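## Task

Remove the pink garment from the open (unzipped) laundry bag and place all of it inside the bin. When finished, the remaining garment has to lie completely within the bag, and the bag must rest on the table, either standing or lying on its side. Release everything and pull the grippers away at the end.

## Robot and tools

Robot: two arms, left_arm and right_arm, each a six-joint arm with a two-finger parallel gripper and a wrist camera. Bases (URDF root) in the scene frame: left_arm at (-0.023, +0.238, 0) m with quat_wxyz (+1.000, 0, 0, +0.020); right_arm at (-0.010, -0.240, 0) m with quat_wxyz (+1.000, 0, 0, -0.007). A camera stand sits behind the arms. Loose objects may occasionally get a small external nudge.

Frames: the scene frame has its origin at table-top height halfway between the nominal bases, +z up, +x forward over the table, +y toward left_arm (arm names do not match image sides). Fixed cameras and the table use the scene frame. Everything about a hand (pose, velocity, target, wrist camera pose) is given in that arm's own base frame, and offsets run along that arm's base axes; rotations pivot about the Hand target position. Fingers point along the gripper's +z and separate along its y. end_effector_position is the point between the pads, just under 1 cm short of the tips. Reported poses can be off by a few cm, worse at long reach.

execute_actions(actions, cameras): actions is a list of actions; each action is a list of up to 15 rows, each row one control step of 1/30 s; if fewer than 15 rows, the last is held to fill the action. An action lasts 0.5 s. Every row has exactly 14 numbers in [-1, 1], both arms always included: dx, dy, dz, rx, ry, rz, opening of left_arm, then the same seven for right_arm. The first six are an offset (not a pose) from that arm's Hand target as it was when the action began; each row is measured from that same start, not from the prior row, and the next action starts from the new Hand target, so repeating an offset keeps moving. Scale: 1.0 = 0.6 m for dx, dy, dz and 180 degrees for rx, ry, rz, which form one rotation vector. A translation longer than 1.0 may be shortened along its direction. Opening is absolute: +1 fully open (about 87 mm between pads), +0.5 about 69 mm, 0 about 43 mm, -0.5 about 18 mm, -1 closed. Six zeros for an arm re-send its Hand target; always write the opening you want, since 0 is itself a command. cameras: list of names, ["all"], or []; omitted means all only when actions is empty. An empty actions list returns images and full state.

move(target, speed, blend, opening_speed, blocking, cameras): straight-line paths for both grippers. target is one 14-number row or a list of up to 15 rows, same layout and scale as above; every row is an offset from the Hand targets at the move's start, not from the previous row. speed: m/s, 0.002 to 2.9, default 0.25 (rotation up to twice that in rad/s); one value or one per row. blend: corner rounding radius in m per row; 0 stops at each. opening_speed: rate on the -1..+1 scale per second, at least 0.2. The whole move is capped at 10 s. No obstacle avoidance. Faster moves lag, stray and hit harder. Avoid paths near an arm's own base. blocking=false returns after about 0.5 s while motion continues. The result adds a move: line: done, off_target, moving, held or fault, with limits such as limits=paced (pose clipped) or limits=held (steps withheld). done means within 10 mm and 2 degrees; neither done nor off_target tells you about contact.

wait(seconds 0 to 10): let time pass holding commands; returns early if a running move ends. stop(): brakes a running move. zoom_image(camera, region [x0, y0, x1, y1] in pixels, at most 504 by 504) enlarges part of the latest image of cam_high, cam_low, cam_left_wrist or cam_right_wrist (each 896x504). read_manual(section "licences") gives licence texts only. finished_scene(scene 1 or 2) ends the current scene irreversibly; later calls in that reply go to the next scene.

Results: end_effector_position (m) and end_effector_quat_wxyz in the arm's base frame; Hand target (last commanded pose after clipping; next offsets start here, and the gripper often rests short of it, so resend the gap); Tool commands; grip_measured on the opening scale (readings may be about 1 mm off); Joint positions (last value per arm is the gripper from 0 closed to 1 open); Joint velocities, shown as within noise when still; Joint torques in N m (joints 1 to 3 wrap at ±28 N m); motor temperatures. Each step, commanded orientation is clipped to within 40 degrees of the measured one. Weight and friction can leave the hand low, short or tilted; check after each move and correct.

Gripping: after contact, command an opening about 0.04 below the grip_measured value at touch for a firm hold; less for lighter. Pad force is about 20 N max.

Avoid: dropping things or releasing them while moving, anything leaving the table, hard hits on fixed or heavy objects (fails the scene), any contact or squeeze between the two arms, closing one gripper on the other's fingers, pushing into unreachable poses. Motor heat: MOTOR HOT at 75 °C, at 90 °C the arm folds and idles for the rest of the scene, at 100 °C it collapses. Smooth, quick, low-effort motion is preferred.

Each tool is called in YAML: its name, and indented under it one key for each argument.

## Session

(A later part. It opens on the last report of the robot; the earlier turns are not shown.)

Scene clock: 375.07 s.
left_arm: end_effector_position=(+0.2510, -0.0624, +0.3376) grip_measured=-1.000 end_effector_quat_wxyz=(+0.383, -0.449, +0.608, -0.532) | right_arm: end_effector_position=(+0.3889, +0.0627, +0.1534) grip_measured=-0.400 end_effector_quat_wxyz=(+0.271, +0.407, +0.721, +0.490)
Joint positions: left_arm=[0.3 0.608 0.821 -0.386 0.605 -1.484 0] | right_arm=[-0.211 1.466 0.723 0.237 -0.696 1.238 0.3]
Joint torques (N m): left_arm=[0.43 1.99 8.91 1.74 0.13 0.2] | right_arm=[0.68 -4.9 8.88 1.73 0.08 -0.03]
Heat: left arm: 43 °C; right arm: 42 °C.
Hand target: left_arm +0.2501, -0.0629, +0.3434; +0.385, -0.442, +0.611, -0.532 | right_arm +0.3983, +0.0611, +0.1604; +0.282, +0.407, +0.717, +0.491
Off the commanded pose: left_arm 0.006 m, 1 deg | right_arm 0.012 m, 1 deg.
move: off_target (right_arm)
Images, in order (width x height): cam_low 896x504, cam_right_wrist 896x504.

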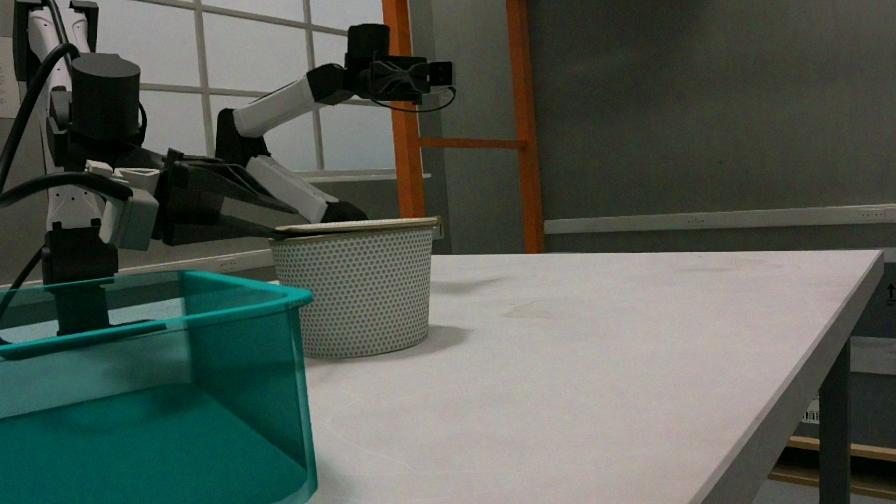

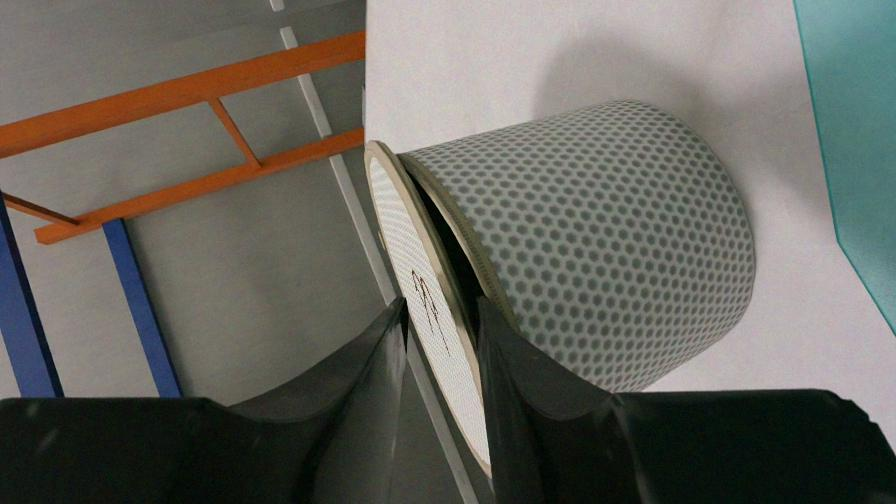

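move:
  target:
    - [0,0,0,0,0,0,-1,0.012,0.008,0.003,0,0,0,-0.4]
    - [0,0,0,0,0,0,-1,0.025,0.022,0.087,0,0,0,-0.4]
    - [0,0,0,0,0,0,-1,0.025,0.022,0.087,0,0,0,-1]
  cameras: ["cam_low","cam_right_wrist"]
  speed: 0.08
  opening_speed: 0.5

Scene clock: 396.20 s.
left_arm: end_effector_position=(+0.2510, -0.0624, +0.3376) grip_measured=-1.000 end_effector_quat_wxyz=(+0.383, -0.449, +0.608, -0.532) | right_arm: end_effector_position=(+0.4112, +0.0740, +0.1984) grip_measured=-0.855 end_effector_quat_wxyz=(+0.272, +0.407, +0.721, +0.489)
Joint positions: left_arm=[0.3 0.608 0.821 -0.386 0.605 -1.484 0] | right_arm=[-0.157 1.466 0.911 0.068 -0.646 1.269 0.073]
Joint torques (N m): left_arm=[0.4 1.99 8.91 1.73 0.14 0.2] | right_arm=[0.7 -8.36 9.24 1.44 0.09 0.03]
Heat: left arm: 43 °C; right arm: 43 °C.
Hand target: left_arm +0.2501, -0.0629, +0.3434; +0.385, -0.442, +0.611, -0.532 | right_arm +0.4133, +0.0743, +0.2126; +0.282, +0.406, +0.717, +0.491
Off the commanded pose: left_arm 0.006 m, 1 deg | right_arm 0.014 m, 1 deg.
move: off_target (right_arm); target 3's new opening was sent with right_arm's hand 0.014 m and 1 deg from that target
Images, in order (width x height): cam_low 896x504, cam_right_wrist 896x504.

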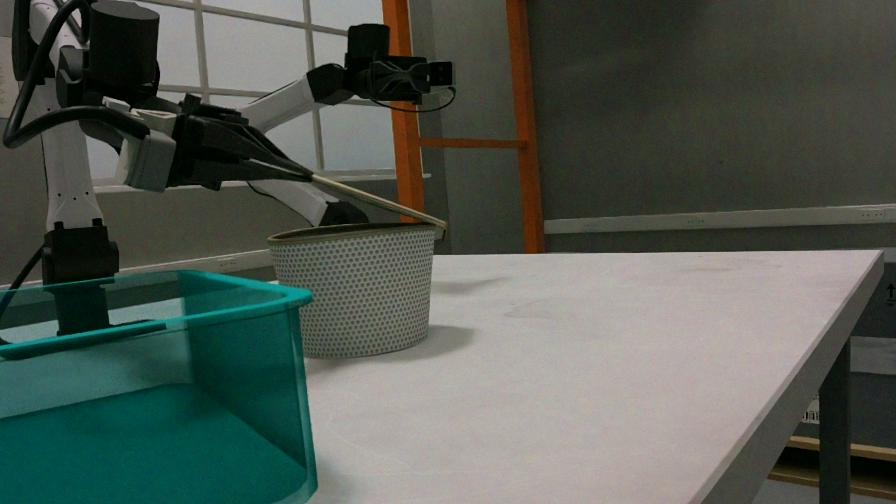

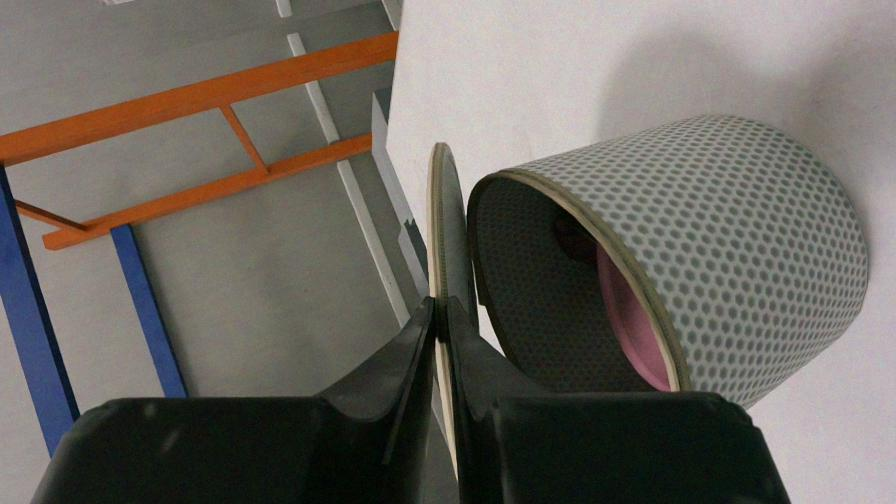

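move:
  target:
    - [0,0,0,0,0,0,-1,0.02,0.022,0.047,-0.049,0.045,0,-1]
    - [0,0,0,0,0,0,-1,0.045,0.049,0.082,-0.095,0.086,0,-1]
    - [0,0,0,0,0,0,-1,0.098,0.1085,0.127,-0.177,0.16,0,-1]
    - [0,0,0,0,0,0,-1,0.159,0.175,0.142,-0.259,0.2345,0,-1]
  cameras: ["cam_low","cam_right_wrist","cam_left_wrist"]
  speed: 0.12
  blend: 0.008

Scene clock: 410.87 s.
left_arm: end_effector_position=(+0.2510, -0.0624, +0.3376) grip_measured=-1.000 end_effector_quat_wxyz=(+0.383, -0.449, +0.608, -0.532) | right_arm: end_effector_position=(+0.5005, +0.1760, +0.2974) grip_measured=-0.857 end_effector_quat_wxyz=(+0.330, +0.396, +0.837, +0.184)
Joint positions: left_arm=[0.3 0.608 0.821 -0.386 0.605 -1.484 0] | right_arm=[0.328 2.287 2.846 -1.373 0.182 1.139 0.071]
Joint torques (N m): left_arm=[0.43 1.98 8.91 1.74 0.14 0.2] | right_arm=[0.84 -10.25 7.12 1.56 0.34 -0.04]
Heat: left arm: 43 °C; right arm: 43 °C.
Hand target: left_arm +0.2501, -0.0629, +0.3434; +0.385, -0.442, +0.611, -0.532 | right_arm +0.5087, +0.1794, +0.2980; +0.147, +0.409, +0.900, +0.000
Off the commanded pose: left_arm 0.006 m, 1 deg | right_arm 0.009 m, 31 deg.
elbow stopped short (right arm): the move would have taken joint 3 (elbow) straighter than the controller allows.
move: off_target (right_arm)
Images, in order (width x height): cam_low 896x504, cam_left_wrist 896x504, cam_right_wrist 896x504.

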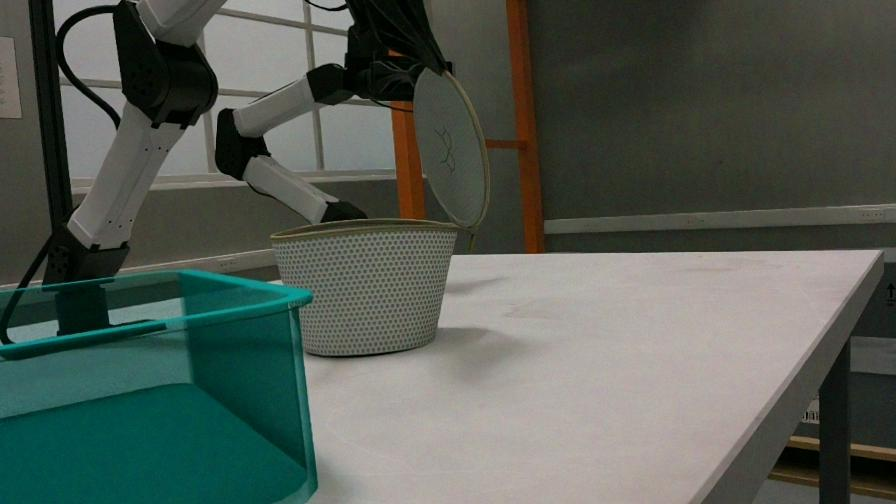

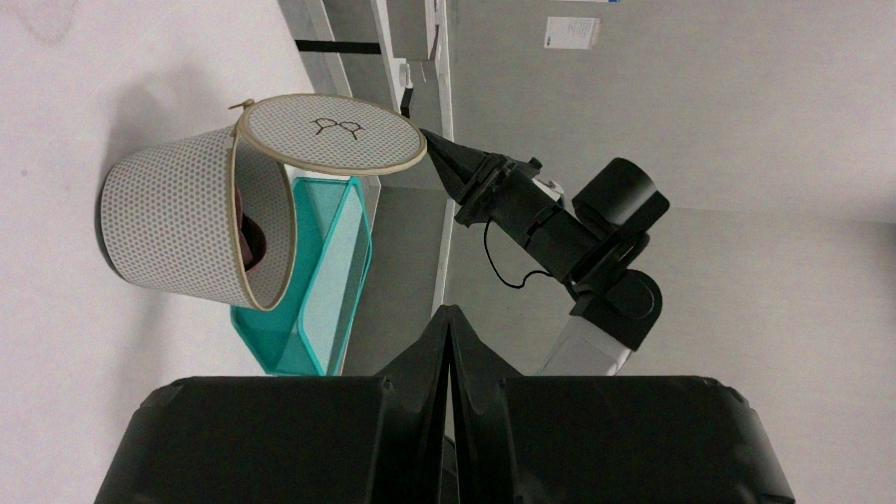

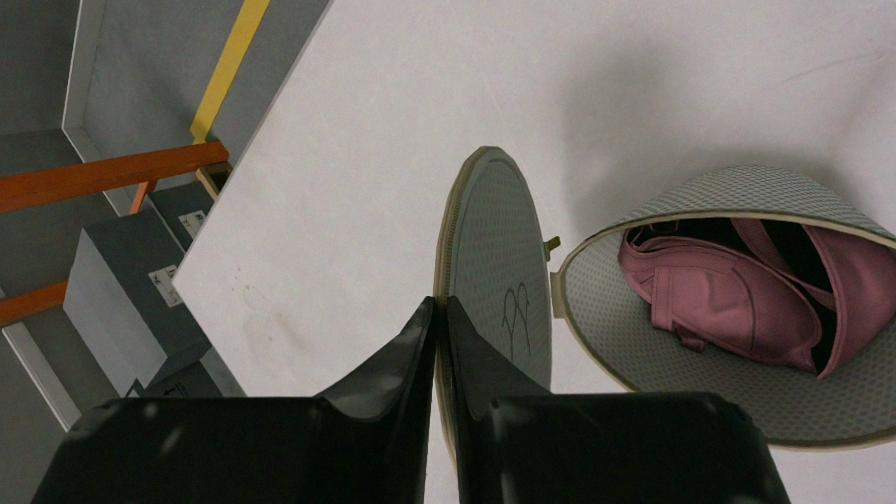

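move:
  target: [0,0,0,0,0,0,-1,0.062,0.078,-0.03,0.057,-0.161,0.008,-1]
  cameras: ["cam_low","cam_right_wrist"]
  speed: 0.12

Scene clock: 418.57 s.
left_arm: end_effector_position=(+0.2510, -0.0624, +0.3376) grip_measured=-1.000 end_effector_quat_wxyz=(+0.383, -0.449, +0.608, -0.532) | right_arm: end_effector_position=(+0.5386, +0.2232, +0.2771) grip_measured=-0.857 end_effector_quat_wxyz=(+0.359, +0.384, +0.823, +0.216)
Joint positions: left_arm=[0.3 0.608 0.821 -0.386 0.605 -1.484 0] | right_arm=[0.394 2.385 2.847 -1.19 0.218 1.169 0.071]
Joint torques (N m): left_arm=[0.39 1.98 8.92 1.74 0.13 0.2] | right_arm=[0.69 -11.84 7.46 1.61 0.31 0.08]
Heat: left arm: 43 °C; right arm: 43 °C.
Hand target: left_arm +0.2501, -0.0629, +0.3434; +0.385, -0.442, +0.611, -0.532 | right_arm +0.5460, +0.2260, +0.2798; +0.331, +0.397, +0.836, +0.183
Off the commanded pose: left_arm 0.006 m, 1 deg | right_arm 0.008 m, 5 deg.
elbow stopped short (right arm): the move would have taken joint 3 (elbow) straighter than the controller allows.
move: off_target (right_arm)
Images, in order (width x height): cam_low 896x504, cam_right_wrist 896x504.

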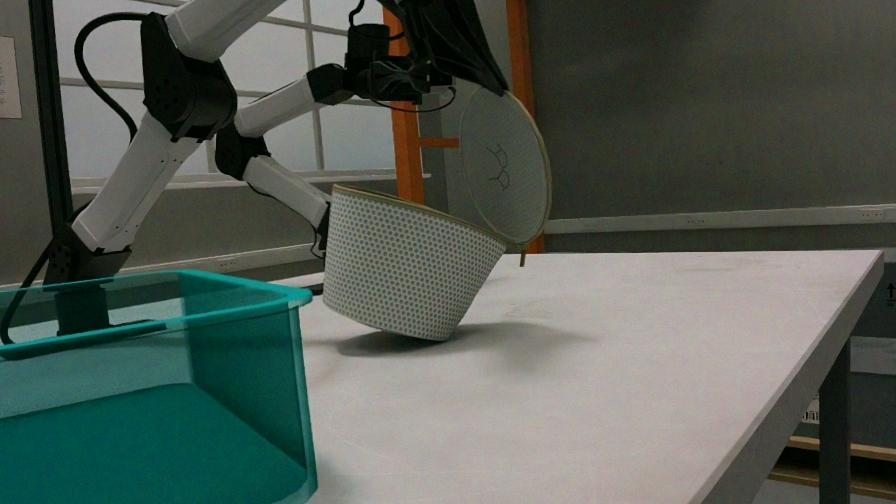

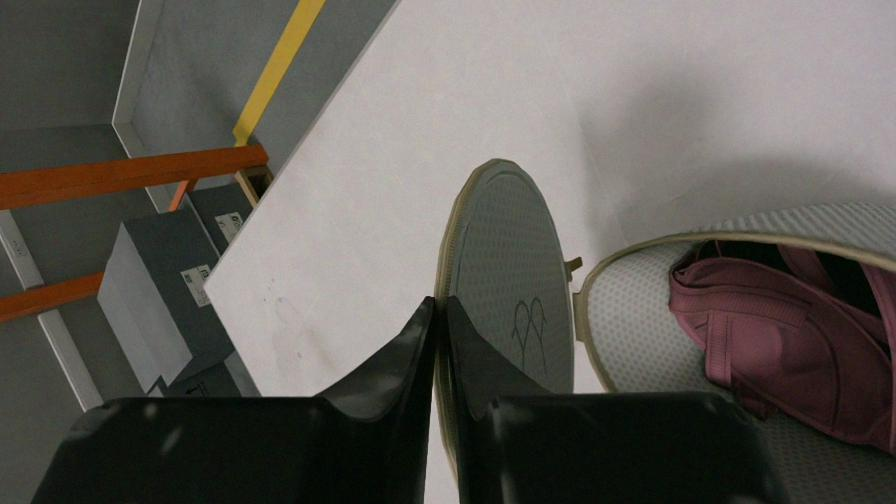

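move:
  target:
    - [0,0,0,0,0,0,-1,-0.062,-0.078,0.022,0,0,0,-1]
    - [0,0,0,0,0,0,-1,-0.062,-0.078,0.022,0,0,0,-0.45]
    - [0,0,0,0,0,0,-1,0.005,-0.004,0.013,0,0,0,-0.45]
  cameras: ["cam_low","cam_right_wrist"]
  speed: 0.12
  opening_speed: 1

Scene clock: 438.70 s.
left_arm: end_effector_position=(+0.2510, -0.0624, +0.3376) grip_measured=-1.000 end_effector_quat_wxyz=(+0.383, -0.449, +0.608, -0.532) | right_arm: end_effector_position=(+0.5420, +0.2234, +0.2855) grip_measured=-0.450 end_effector_quat_wxyz=(+0.367, +0.382, +0.817, +0.228)
Joint positions: left_arm=[0.3 0.608 0.821 -0.386 0.605 -1.484 0] | right_arm=[0.389 2.378 2.847 -1.165 0.21 1.165 0.275]
Joint torques (N m): left_arm=[0.4 1.99 8.92 1.74 0.14 0.2] | right_arm=[0.31 -11.84 7.45 1.64 0.32 0.05]
Motor temperatures (°C): left_arm=[21 27 37 43 18 20 19] | right_arm=[19 42 42 31 21 22 21]
Heat: left arm: 43 °C; right arm: 42 °C.
Hand target: left_arm +0.2501, -0.0629, +0.3434; +0.385, -0.442, +0.611, -0.532 | right_arm +0.5489, +0.2238, +0.2878; +0.331, +0.397, +0.836, +0.183
Off the commanded pose: left_arm 0.006 m, 1 deg | right_arm 0.007 m, 7 deg.
elbow stopped short (right arm): the move would have taken joint 3 (elbow) straighter than the controller allows.
move: off_target (right_arm); target 2's new opening was sent with right_arm's hand 0.020 m and 1 deg from that target
Images, in order (width x height): cam_low 896x504, cam_right_wrist 896x504.

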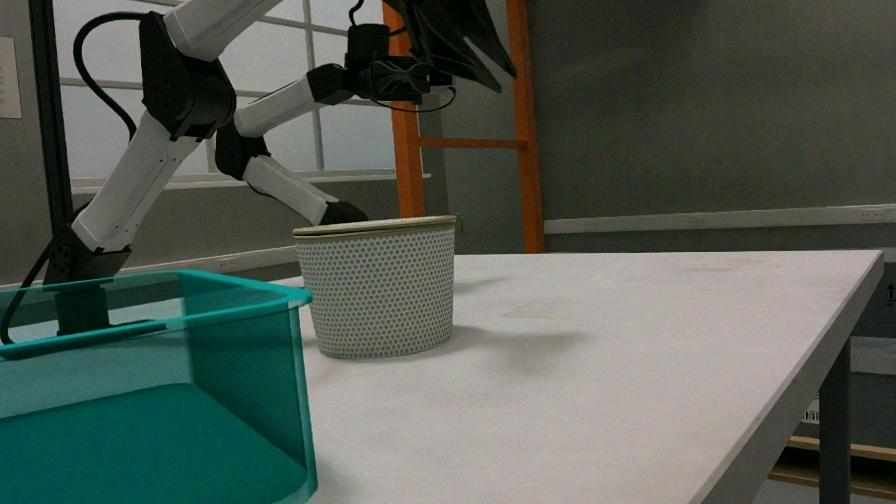

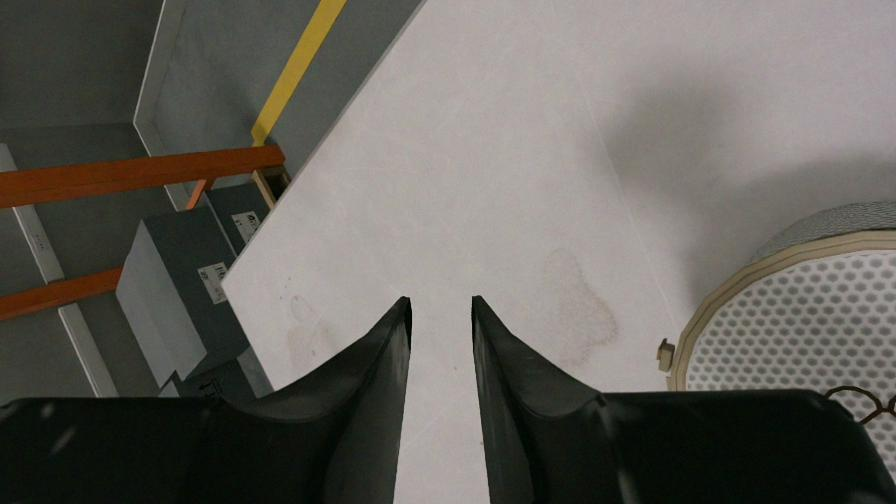

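move:
  target:
    - [0.065,-0.272,-0.205,0.743,-0.463,-0.101,0.2,-0.315,-0.29,0.02,0.196,-0.077,0.036,-0.4]
    - [0.065,-0.272,-0.205,0.743,-0.463,-0.101,0.2,-0.357,-0.34,-0.23,0.196,-0.077,0.036,-0.4]
    - [0.065,-0.272,-0.205,0.743,-0.463,-0.101,0.2,-0.296,-0.294,-0.213,0.196,-0.077,0.036,-0.4]
  cameras: ["all"]
  speed: [0.4,0.25,0.12]
  blend: [0.03,0,0]

zoom_image:
  camera: "cam_low"
  region: [230, 170, 350, 270]

zoom_image:
  camera: "cam_right_wrist"
  region: [380, 180, 580, 360]

Scene clock: 488.17 s.
left_arm: end_effector_position=(+0.2887, -0.2262, +0.2206) grip_measured=+0.200 end_effector_quat_wxyz=(+0.693, +0.580, +0.408, +0.128) | right_arm: end_effector_position=(+0.3626, +0.0491, +0.1536) grip_measured=-0.400 end_effector_quat_wxyz=(+0.271, +0.407, +0.720, +0.492)
Joint positions: left_arm=[-0.762 1.028 0.381 0.64 0.012 1.141 0.6] | right_arm=[-0.285 1.375 0.655 0.183 -0.762 1.192 0.3]
Joint torques (N m): left_arm=[-0.43 -1.09 6.57 2.04 -0.14 0.08] | right_arm=[0.76 -4.11 8.7 1.67 0.13 0]
Heat: left arm: 42 °C; right arm: 43 °C.
Hand target: left_arm +0.2890, -0.2262, +0.2204; +0.693, +0.581, +0.405, +0.136 | right_arm +0.3713, +0.0473, +0.1599; +0.281, +0.407, +0.717, +0.491
Off the commanded pose: left_arm 0.000 m, 1 deg | right_arm 0.011 m, 1 deg.
move: off_target (right_arm)

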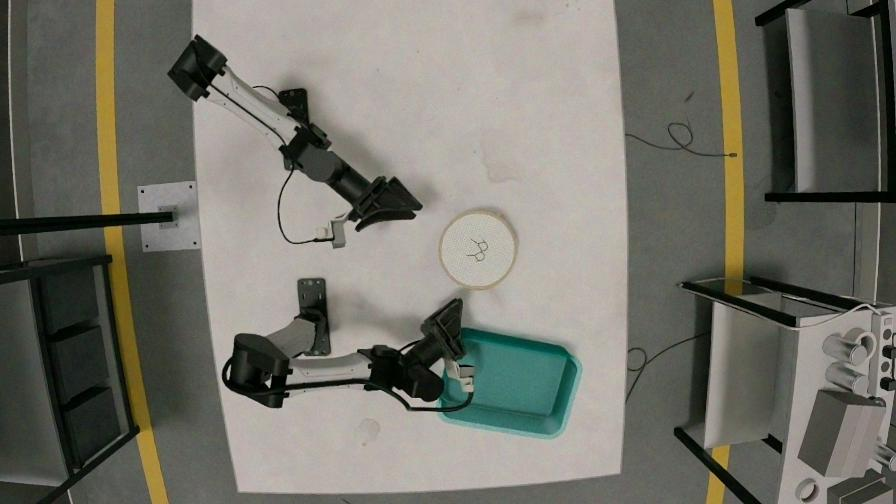

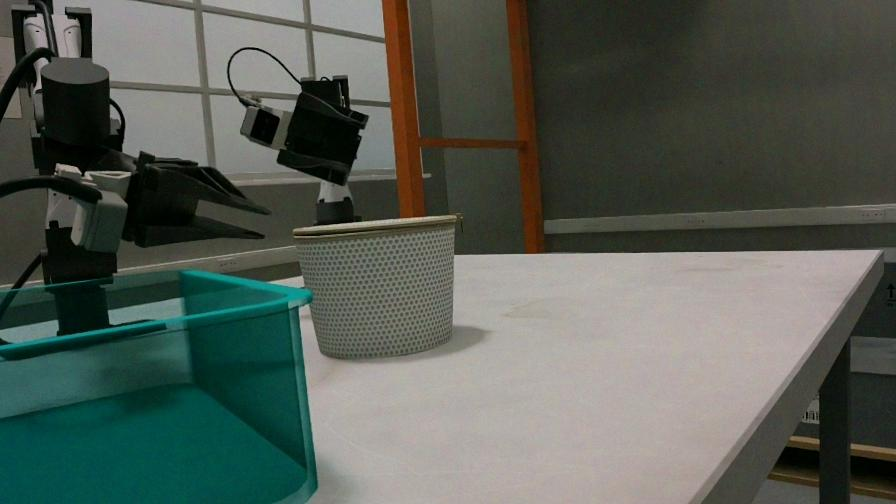

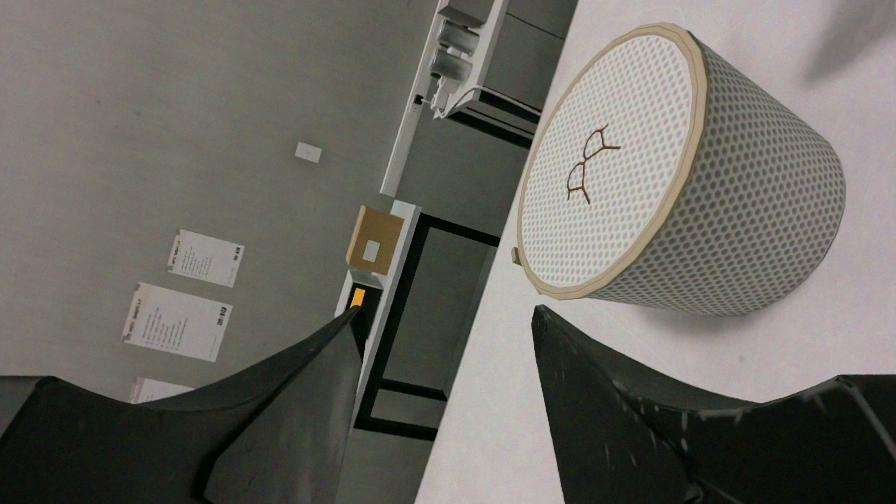

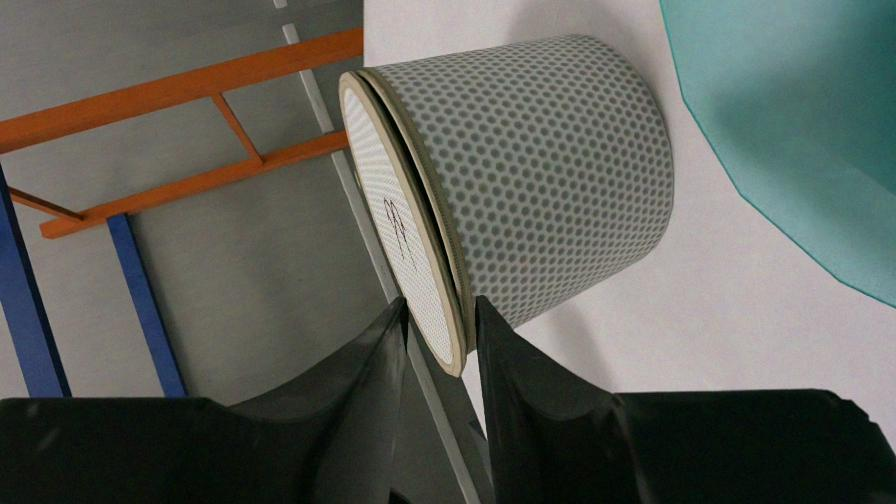

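Scaled by 4.200 from the camera's 896x504 image, which has a finer 1280x720 frame.

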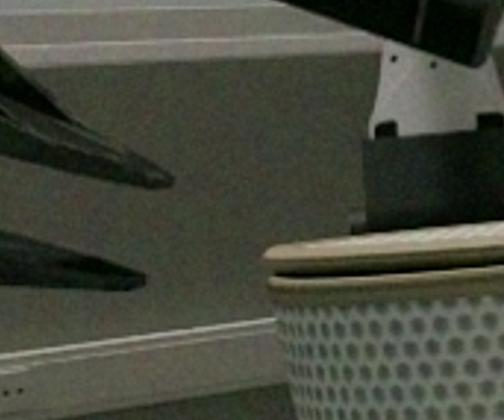

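Scaled by 2.520 from the camera's 896x504 image, which has a finer 1280x720 frame.

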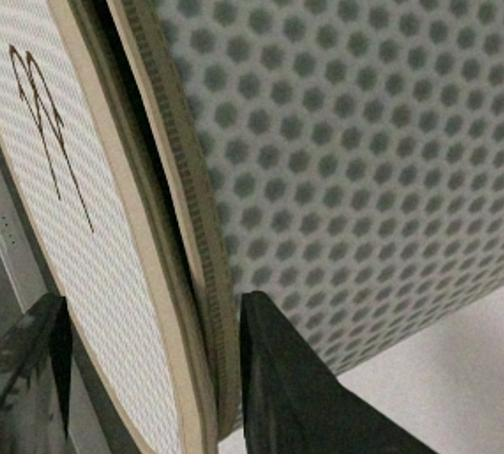

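move:
  target:
    - [-0.042,-0.15,0.05,0,0,0.178,0.2,0.02,-0.05,-0.02,0,0,0.133,-0.4]
    - [-0.042,-0.15,0.05,0,0,0.178,0.2,0.04,-0.02,0.003,0,0,0.133,-0.4]
  cameras: ["all"]
  speed: 0.2

zoom_image:
  camera: "cam_low"
  region: [230, 170, 350, 270]

zoom_image:
  camera: "cam_right_wrist"
  region: [380, 180, 580, 360]

Scene clock: 526.83 s.
left_arm: end_effector_position=(+0.2635, -0.3132, +0.2448) grip_measured=+0.200 end_effector_quat_wxyz=(+0.628, +0.451, +0.549, +0.319) | right_arm: end_effector_position=(+0.3882, +0.0392, +0.1557) grip_measured=-0.400 end_effector_quat_wxyz=(+0.157, +0.251, +0.784, +0.545)
Joint positions: left_arm=[-1.308 1.587 0.882 0.686 -1.091 1.141 0.6] | right_arm=[-0.349 1.792 1.181 -0.399 -1.137 0.635 0.3]
Joint torques (N m): left_arm=[-0.23 -5.07 8.98 1.61 -0.13 0.04] | right_arm=[0.14 -9.47 8.1 1.1 -0.14 0.02]
Motor temperatures (°C): left_arm=[21 27 37 42 18 20 19] | right_arm=[19 36 42 33 21 22 20]
Heat: left arm: 42 °C; right arm: 42 °C.
Hand target: left_arm +0.2638, -0.3162, +0.2504; +0.629, +0.446, +0.549, +0.322 | right_arm +0.3953, +0.0353, +0.1617; +0.173, +0.249, +0.786, +0.539
Off the commanded pose: left_arm 0.006 m, 1 deg | right_arm 0.010 m, 2 deg.
move: done

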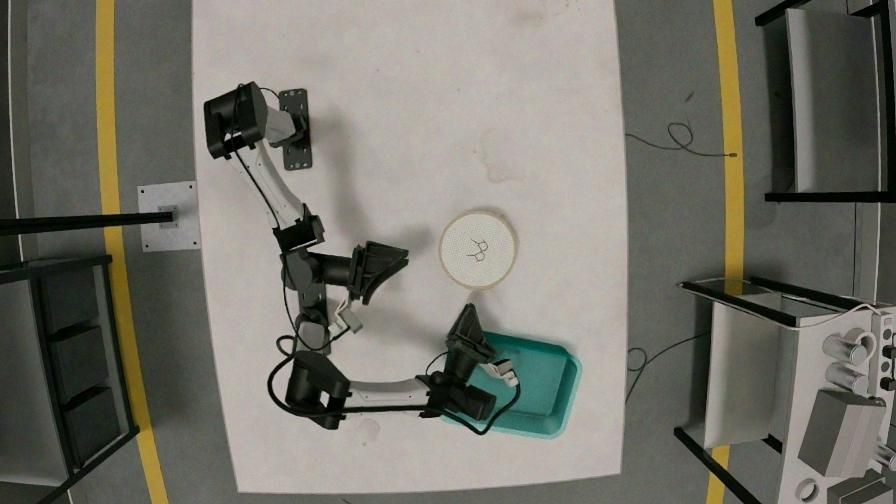

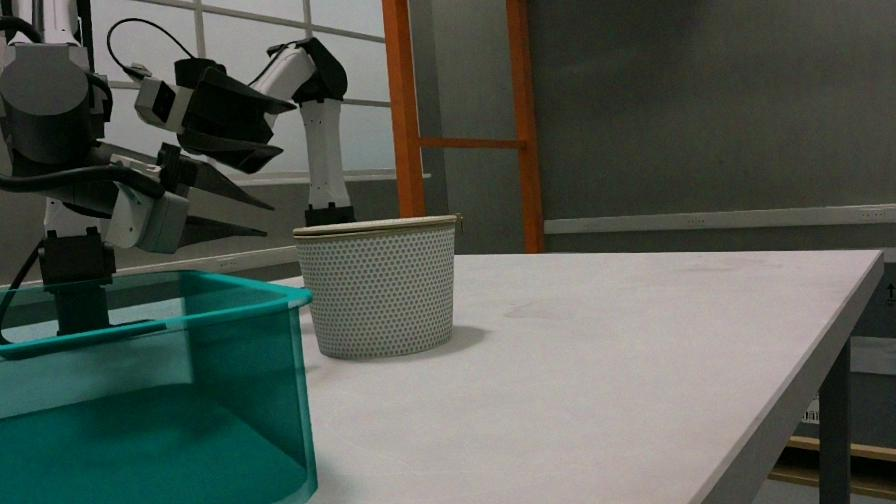

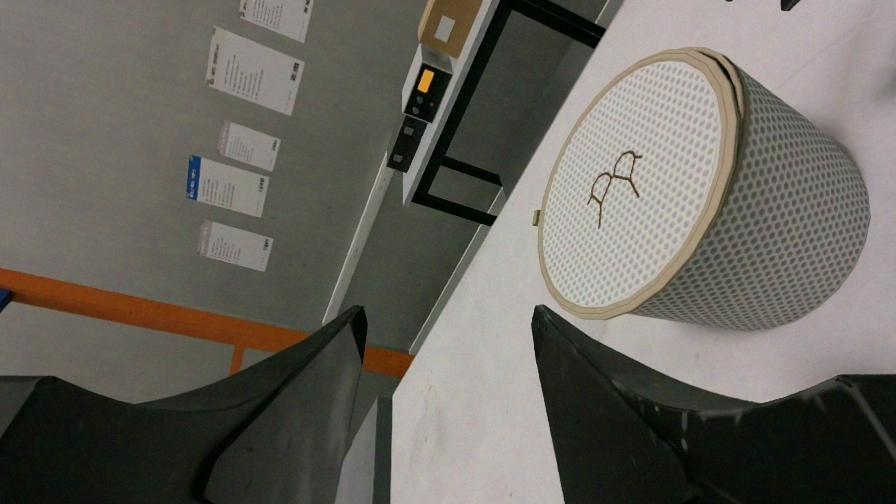

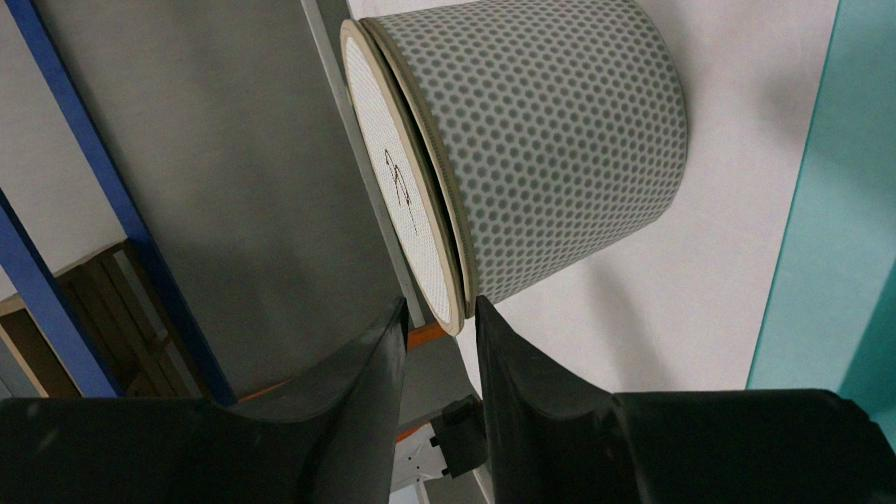

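Scaled by 4.200 from the camera's 896x504 image, which has a finer 1280x720 frame.

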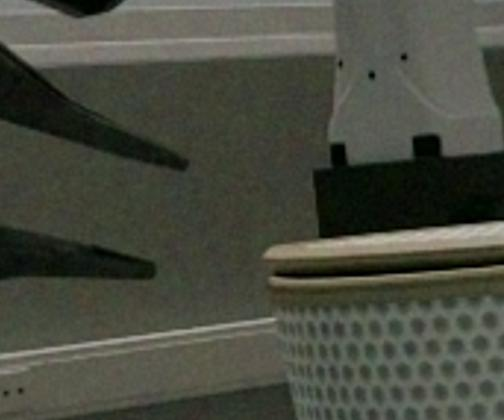

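Scaled by 2.520 from the camera's 896x504 image, which has a finer 1280x720 frame.

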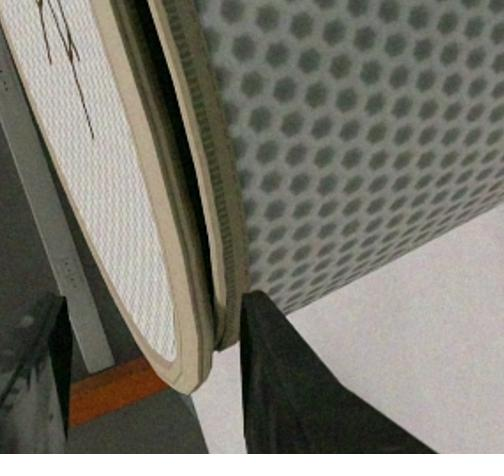

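move:
  target: [0,0,0,0,0,0,0.2,0.043,0.061,-0.001,0,0,0,-0.4]
  cameras: ["cam_low","cam_right_wrist"]
  speed: 0.06

zoom_image:
  camera: "cam_low"
  region: [230, 170, 350, 270]

Scene clock: 534.47 s.
left_arm: end_effector_position=(+0.2635, -0.3132, +0.2448) grip_measured=+0.200 end_effector_quat_wxyz=(+0.628, +0.451, +0.549, +0.319) | right_arm: end_effector_position=(+0.4133, +0.0731, +0.1619) grip_measured=-0.400 end_effector_quat_wxyz=(+0.167, +0.246, +0.785, +0.543)
Joint positions: left_arm=[-1.308 1.587 0.882 0.686 -1.091 1.141 0.6] | right_arm=[-0.237 1.799 1.181 -0.198 -1.062 0.828 0.3]
Joint torques (N m): left_arm=[-0.27 -5.11 8.98 1.61 -0.13 0.04] | right_arm=[0.57 -7.79 8.13 1.34 -0.06 0]
Heat: left arm: 41 °C; right arm: 42 °C.
Hand target: left_arm +0.2638, -0.3162, +0.2504; +0.629, +0.446, +0.549, +0.322 | right_arm +0.4211, +0.0719, +0.1611; +0.173, +0.249, +0.786, +0.539
Off the commanded pose: left_arm 0.006 m, 1 deg | right_arm 0.008 m, 1 deg.
move: done
Images, in order (width x height): cam_low 896x504, cam_right_wrist 896x504.

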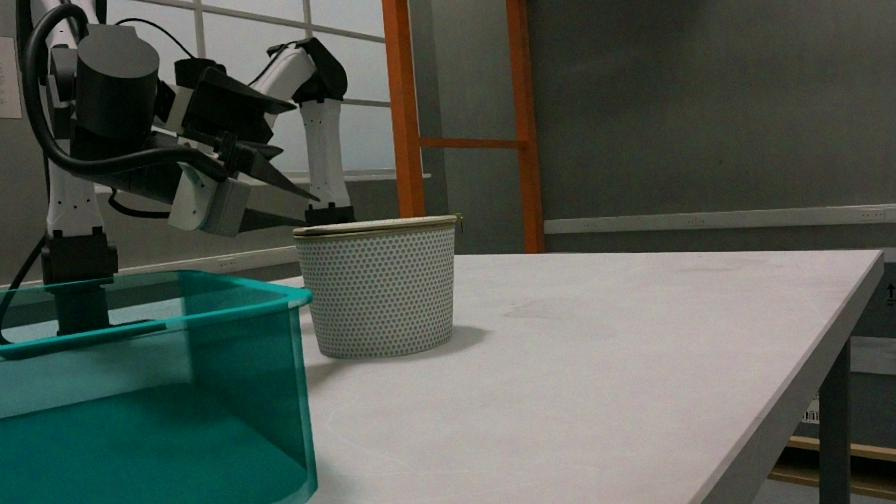

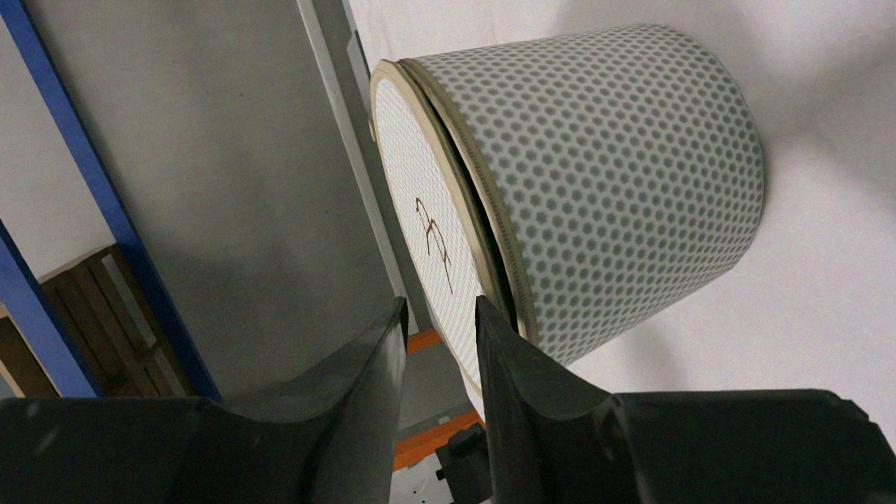

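Scaled by 4.200 from the camera's 896x504 image, which has a finer 1280x720 frame.

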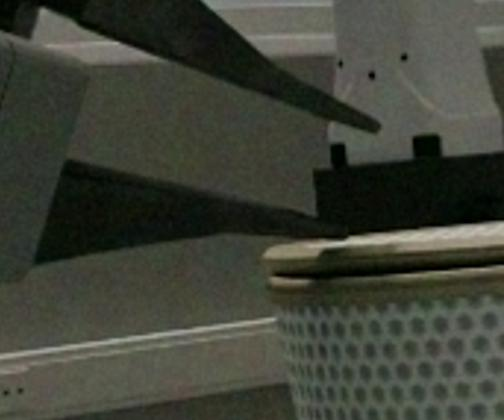

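move:
  target:
    - [0,0,0,0,0,0,0.2,-0.034,-0.048,-0.0,0,0,0,-0.4]
    - [0,0,0,0,0,0,0.2,-0.034,-0.048,-0.0125,0,0,0,-0.4]
    - [0,0,0,0,0,0,0.2,0.008,0.0115,-0.0125,0,0,0,-0.4]
  cameras: ["cam_low","cam_right_wrist"]
  speed: 0.06

zoom_image:
  camera: "cam_low"
  region: [230, 170, 350, 270]

Scene clock: 542.13 s.
left_arm: end_effector_position=(+0.2635, -0.3132, +0.2448) grip_measured=+0.200 end_effector_quat_wxyz=(+0.628, +0.451, +0.549, +0.319) | right_arm: end_effector_position=(+0.4209, +0.0785, +0.1588) grip_measured=-0.400 end_effector_quat_wxyz=(+0.174, +0.243, +0.785, +0.543)
Joint positions: left_arm=[-1.308 1.587 0.882 0.686 -1.091 1.141 0.6] | right_arm=[-0.218 1.817 1.181 -0.14 -1.047 0.857 0.3]
Joint torques (N m): left_arm=[-0.23 -5.07 8.98 1.6 -0.13 0.04] | right_arm=[0.72 -7.83 7.06 1.43 -0.02 0.09]
Heat: left arm: 41 °C; right arm: 42 °C.
Hand target: left_arm +0.2638, -0.3162, +0.2504; +0.629, +0.446, +0.549, +0.322 | right_arm +0.4259, +0.0788, +0.1537; +0.174, +0.249, +0.786, +0.539
Off the commanded pose: left_arm 0.006 m, 1 deg | right_arm 0.007 m, 1 deg.
move: done
Images, in order (width x height): cam_low 896x504, cam_right_wrist 896x504.

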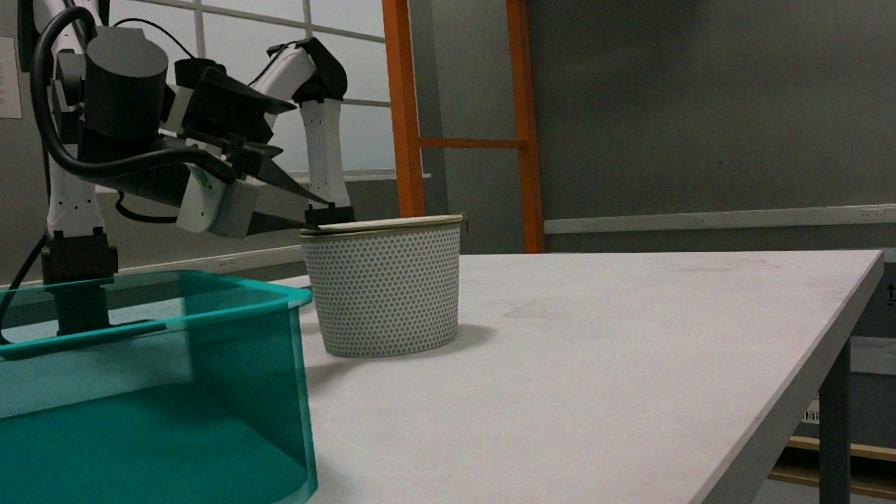

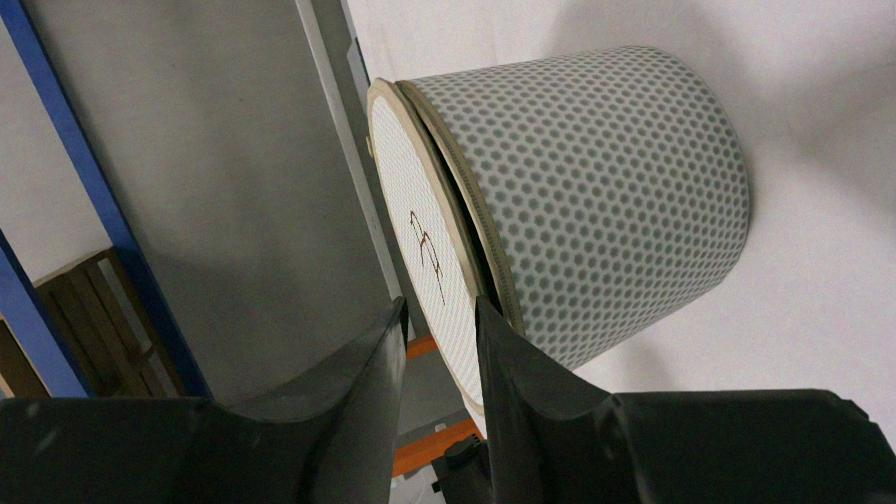

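Scaled by 4.200 from the camera's 896x504 image, which has a finer 1280x720 frame.

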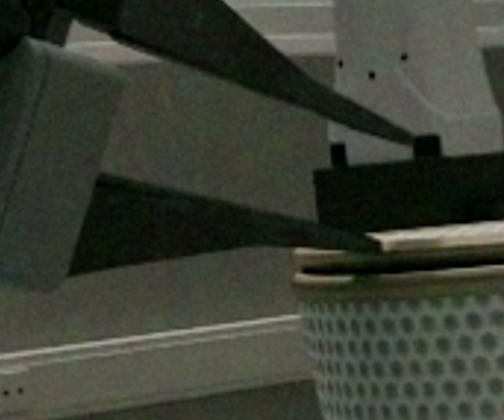

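move:
  target:
    - [0,0,0,0,0,0,0.2,-0.04,-0.05,0,0,0,0,-0.4]
    - [0,0,0,0,0,0,0.2,-0.04,-0.05,-0.012,0,0,0,-0.4]
    - [0,0,0,0,0,0,0.2,-0.03,-0.04,-0.008,0,0,0,-0.4]
  speed: 0.08
  cameras: ["cam_low"]

zoom_image:
  camera: "cam_low"
  region: [230, 170, 350, 270]

Scene clock: 547.70 s.
left_arm: end_effector_position=(+0.2635, -0.3132, +0.2448) grip_measured=+0.200 end_effector_quat_wxyz=(+0.628, +0.451, +0.549, +0.319) | right_arm: end_effector_position=(+0.4057, +0.0540, +0.1450) grip_measured=-0.400 end_effector_quat_wxyz=(+0.168, +0.252, +0.787, +0.537)
Joint positions: left_arm=[-1.308 1.587 0.882 0.686 -1.091 1.141 0.6] | right_arm=[-0.291 1.817 1.156 -0.233 -1.081 0.745 0.3]
Joint torques (N m): left_arm=[-0.24 -5.09 8.99 1.61 -0.13 0.05] | right_arm=[0.54 -9.63 6.69 1.28 -0.26 -0.02]
Heat: left arm: 40 °C; right arm: 41 °C.
Hand target: left_arm +0.2638, -0.3162, +0.2504; +0.629, +0.446, +0.549, +0.322 | right_arm +0.4079, +0.0548, +0.1489; +0.174, +0.249, +0.786, +0.539
Off the commanded pose: left_arm 0.006 m, 1 deg | right_arm 0.005 m, 1 deg.
move: done
Images, in order (width x height): cam_low 896x504.

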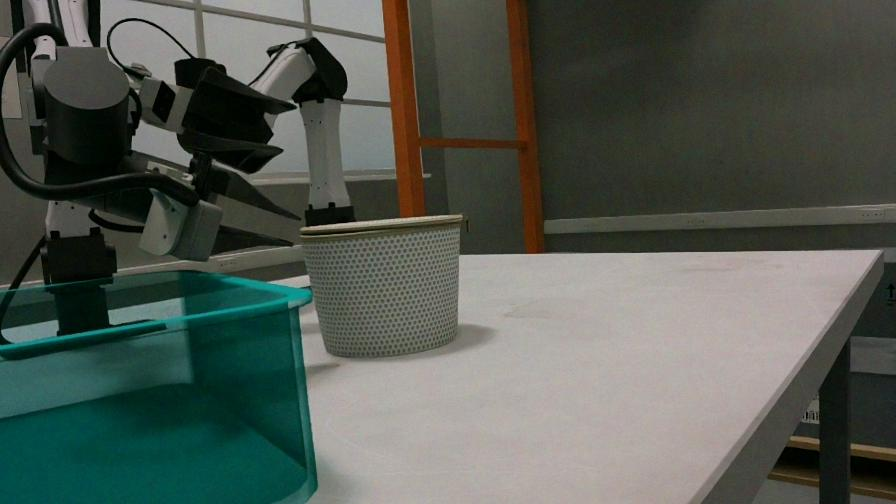

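Scaled by 4.200 from the camera's 896x504 image, which has a finer 1280x720 frame.

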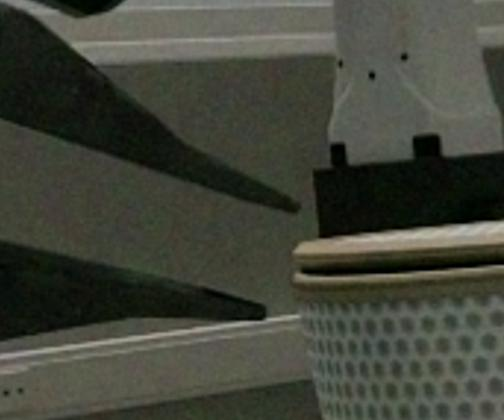

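move:
  target: [0,0,0,0,0,0,0.2,0,0,0.013,0,0,0,-0.4]
  speed: 0.06

Scene clock: 552.67 s.
left_arm: end_effector_position=(+0.2635, -0.3132, +0.2448) grip_measured=+0.200 end_effector_quat_wxyz=(+0.628, +0.451, +0.549, +0.319) | right_arm: end_effector_position=(+0.4058, +0.0540, +0.1451) grip_measured=-0.400 end_effector_quat_wxyz=(+0.168, +0.252, +0.787, +0.537)
Joint positions: left_arm=[-1.308 1.587 0.882 0.686 -1.091 1.141 0.6] | right_arm=[-0.291 1.817 1.156 -0.233 -1.081 0.747 0.3]
Joint torques (N m): left_arm=[-0.25 -5.09 8.96 1.6 -0.13 0.05] | right_arm=[0.54 -10.78 8.14 1.01 -0.26 0.07]
Heat: left arm: 40 °C; right arm: 42 °C.
Hand target: left_arm +0.2638, -0.3162, +0.2504; +0.629, +0.446, +0.549, +0.322 | right_arm +0.4079, +0.0548, +0.1567; +0.174, +0.249, +0.786, +0.539
Off the commanded pose: left_arm 0.006 m, 1 deg | right_arm 0.012 m, 1 deg.
move: off_target (right_arm)

move:
  target: [0,0,0,0,0,0,0.2,0.008,0.0115,-0.001,0,0,0,-0.4]
  speed: 0.05
  cameras: ["cam_low"]

zoom_image:
  camera: "cam_low"
  region: [230, 170, 350, 270]

Scene clock: 558.97 s.
left_arm: end_effector_position=(+0.2635, -0.3132, +0.2448) grip_measured=+0.200 end_effector_quat_wxyz=(+0.628, +0.451, +0.549, +0.319) | right_arm: end_effector_position=(+0.4058, +0.0625, +0.1468) grip_measured=-0.400 end_effector_quat_wxyz=(+0.157, +0.255, +0.785, +0.542)
Joint positions: left_arm=[-1.308 1.587 0.882 0.686 -1.091 1.141 0.6] | right_arm=[-0.271 1.817 1.156 -0.225 -1.081 0.78 0.3]
Joint torques (N m): left_arm=[-0.24 -5.07 8.96 1.6 -0.13 0.05] | right_arm=[0.61 -10.22 8.16 1.28 -0.13 0.06]
Heat: left arm: 40 °C; right arm: 43 °C.
Hand target: left_arm +0.2638, -0.3162, +0.2504; +0.629, +0.446, +0.549, +0.322 | right_arm +0.4127, +0.0617, +0.1561; +0.174, +0.249, +0.786, +0.539
Off the commanded pose: left_arm 0.006 m, 1 deg | right_arm 0.012 m, 2 deg.
move: off_target (right_arm)
Images, in order (width x height): cam_low 896x504.

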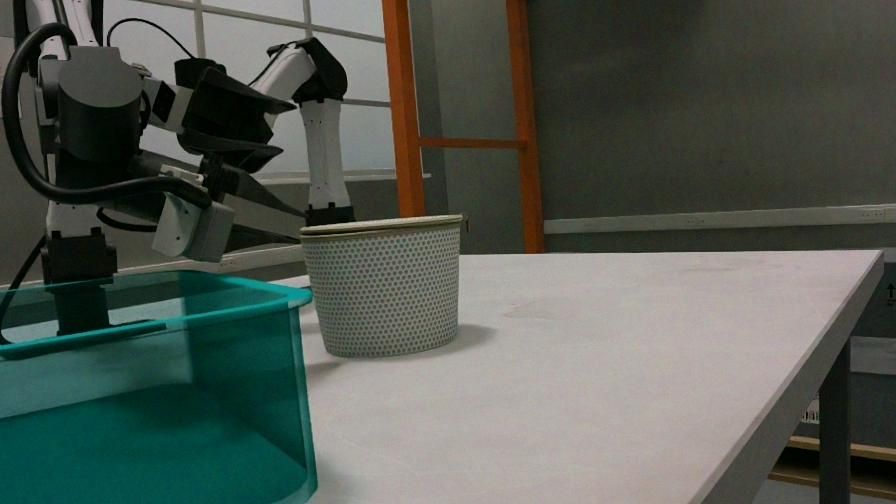

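Scaled by 4.200 from the camera's 896x504 image, which has a finer 1280x720 frame.

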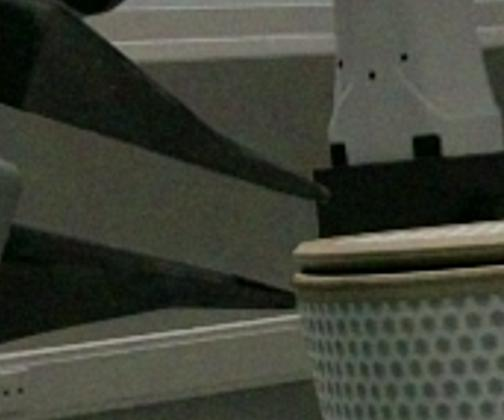

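move:
  target: [0,0,0,0,0,0,0.2,-0.012,-0.015,0.01,0,0,0,-0.4]
  speed: 0.05

move:
  target: [0,0,0,0,0,0,0.2,0,0,0.004,0,0,0,-0.4]
  speed: 0.05

Scene clock: 564.33 s.
left_arm: end_effector_position=(+0.2635, -0.3132, +0.2448) grip_measured=+0.200 end_effector_quat_wxyz=(+0.628, +0.451, +0.549, +0.319) | right_arm: end_effector_position=(+0.4029, +0.0549, +0.1440) grip_measured=-0.400 end_effector_quat_wxyz=(+0.155, +0.264, +0.786, +0.538)
Joint positions: left_arm=[-1.308 1.587 0.882 0.686 -1.091 1.141 0.6] | right_arm=[-0.291 1.817 1.156 -0.259 -1.081 0.757 0.3]
Joint torques (N m): left_arm=[-0.25 -5.07 8.98 1.6 -0.13 0.05] | right_arm=[0.02 -11.97 8.81 0.95 -0.31 -0.13]
Heat: left arm: 40 °C; right arm: 43 °C.
Hand target: left_arm +0.2638, -0.3162, +0.2504; +0.629, +0.446, +0.549, +0.322 | right_arm +0.4055, +0.0527, +0.1621; +0.174, +0.249, +0.786, +0.539
Off the commanded pose: left_arm 0.006 m, 1 deg | right_arm 0.018 m, 3 deg.
move: off_target (right_arm)

Scene clock: 565.13 s.
left_arm: end_effector_position=(+0.2635, -0.3132, +0.2448) grip_measured=+0.200 end_effector_quat_wxyz=(+0.628, +0.451, +0.549, +0.319) | right_arm: end_effector_position=(+0.4040, +0.0545, +0.1464) grip_measured=-0.400 end_effector_quat_wxyz=(+0.155, +0.263, +0.786, +0.538)
Joint positions: left_arm=[-1.308 1.587 0.882 0.686 -1.091 1.141 0.6] | right_arm=[-0.291 1.817 1.167 -0.268 -1.081 0.756 0.3]
Joint torques (N m): left_arm=[-0.24 -5.08 9.01 1.6 -0.14 0.05] | right_arm=[0.01 -12.25 8.5 0.93 -0.31 -0.17]
Heat: left arm: 40 °C; right arm: 43 °C.
Hand target: left_arm +0.2638, -0.3162, +0.2504; +0.629, +0.446, +0.549, +0.322 | right_arm +0.4055, +0.0527, +0.1645; +0.174, +0.249, +0.786, +0.539
Off the commanded pose: left_arm 0.006 m, 1 deg | right_arm 0.018 m, 3 deg.
move: off_target (right_arm)


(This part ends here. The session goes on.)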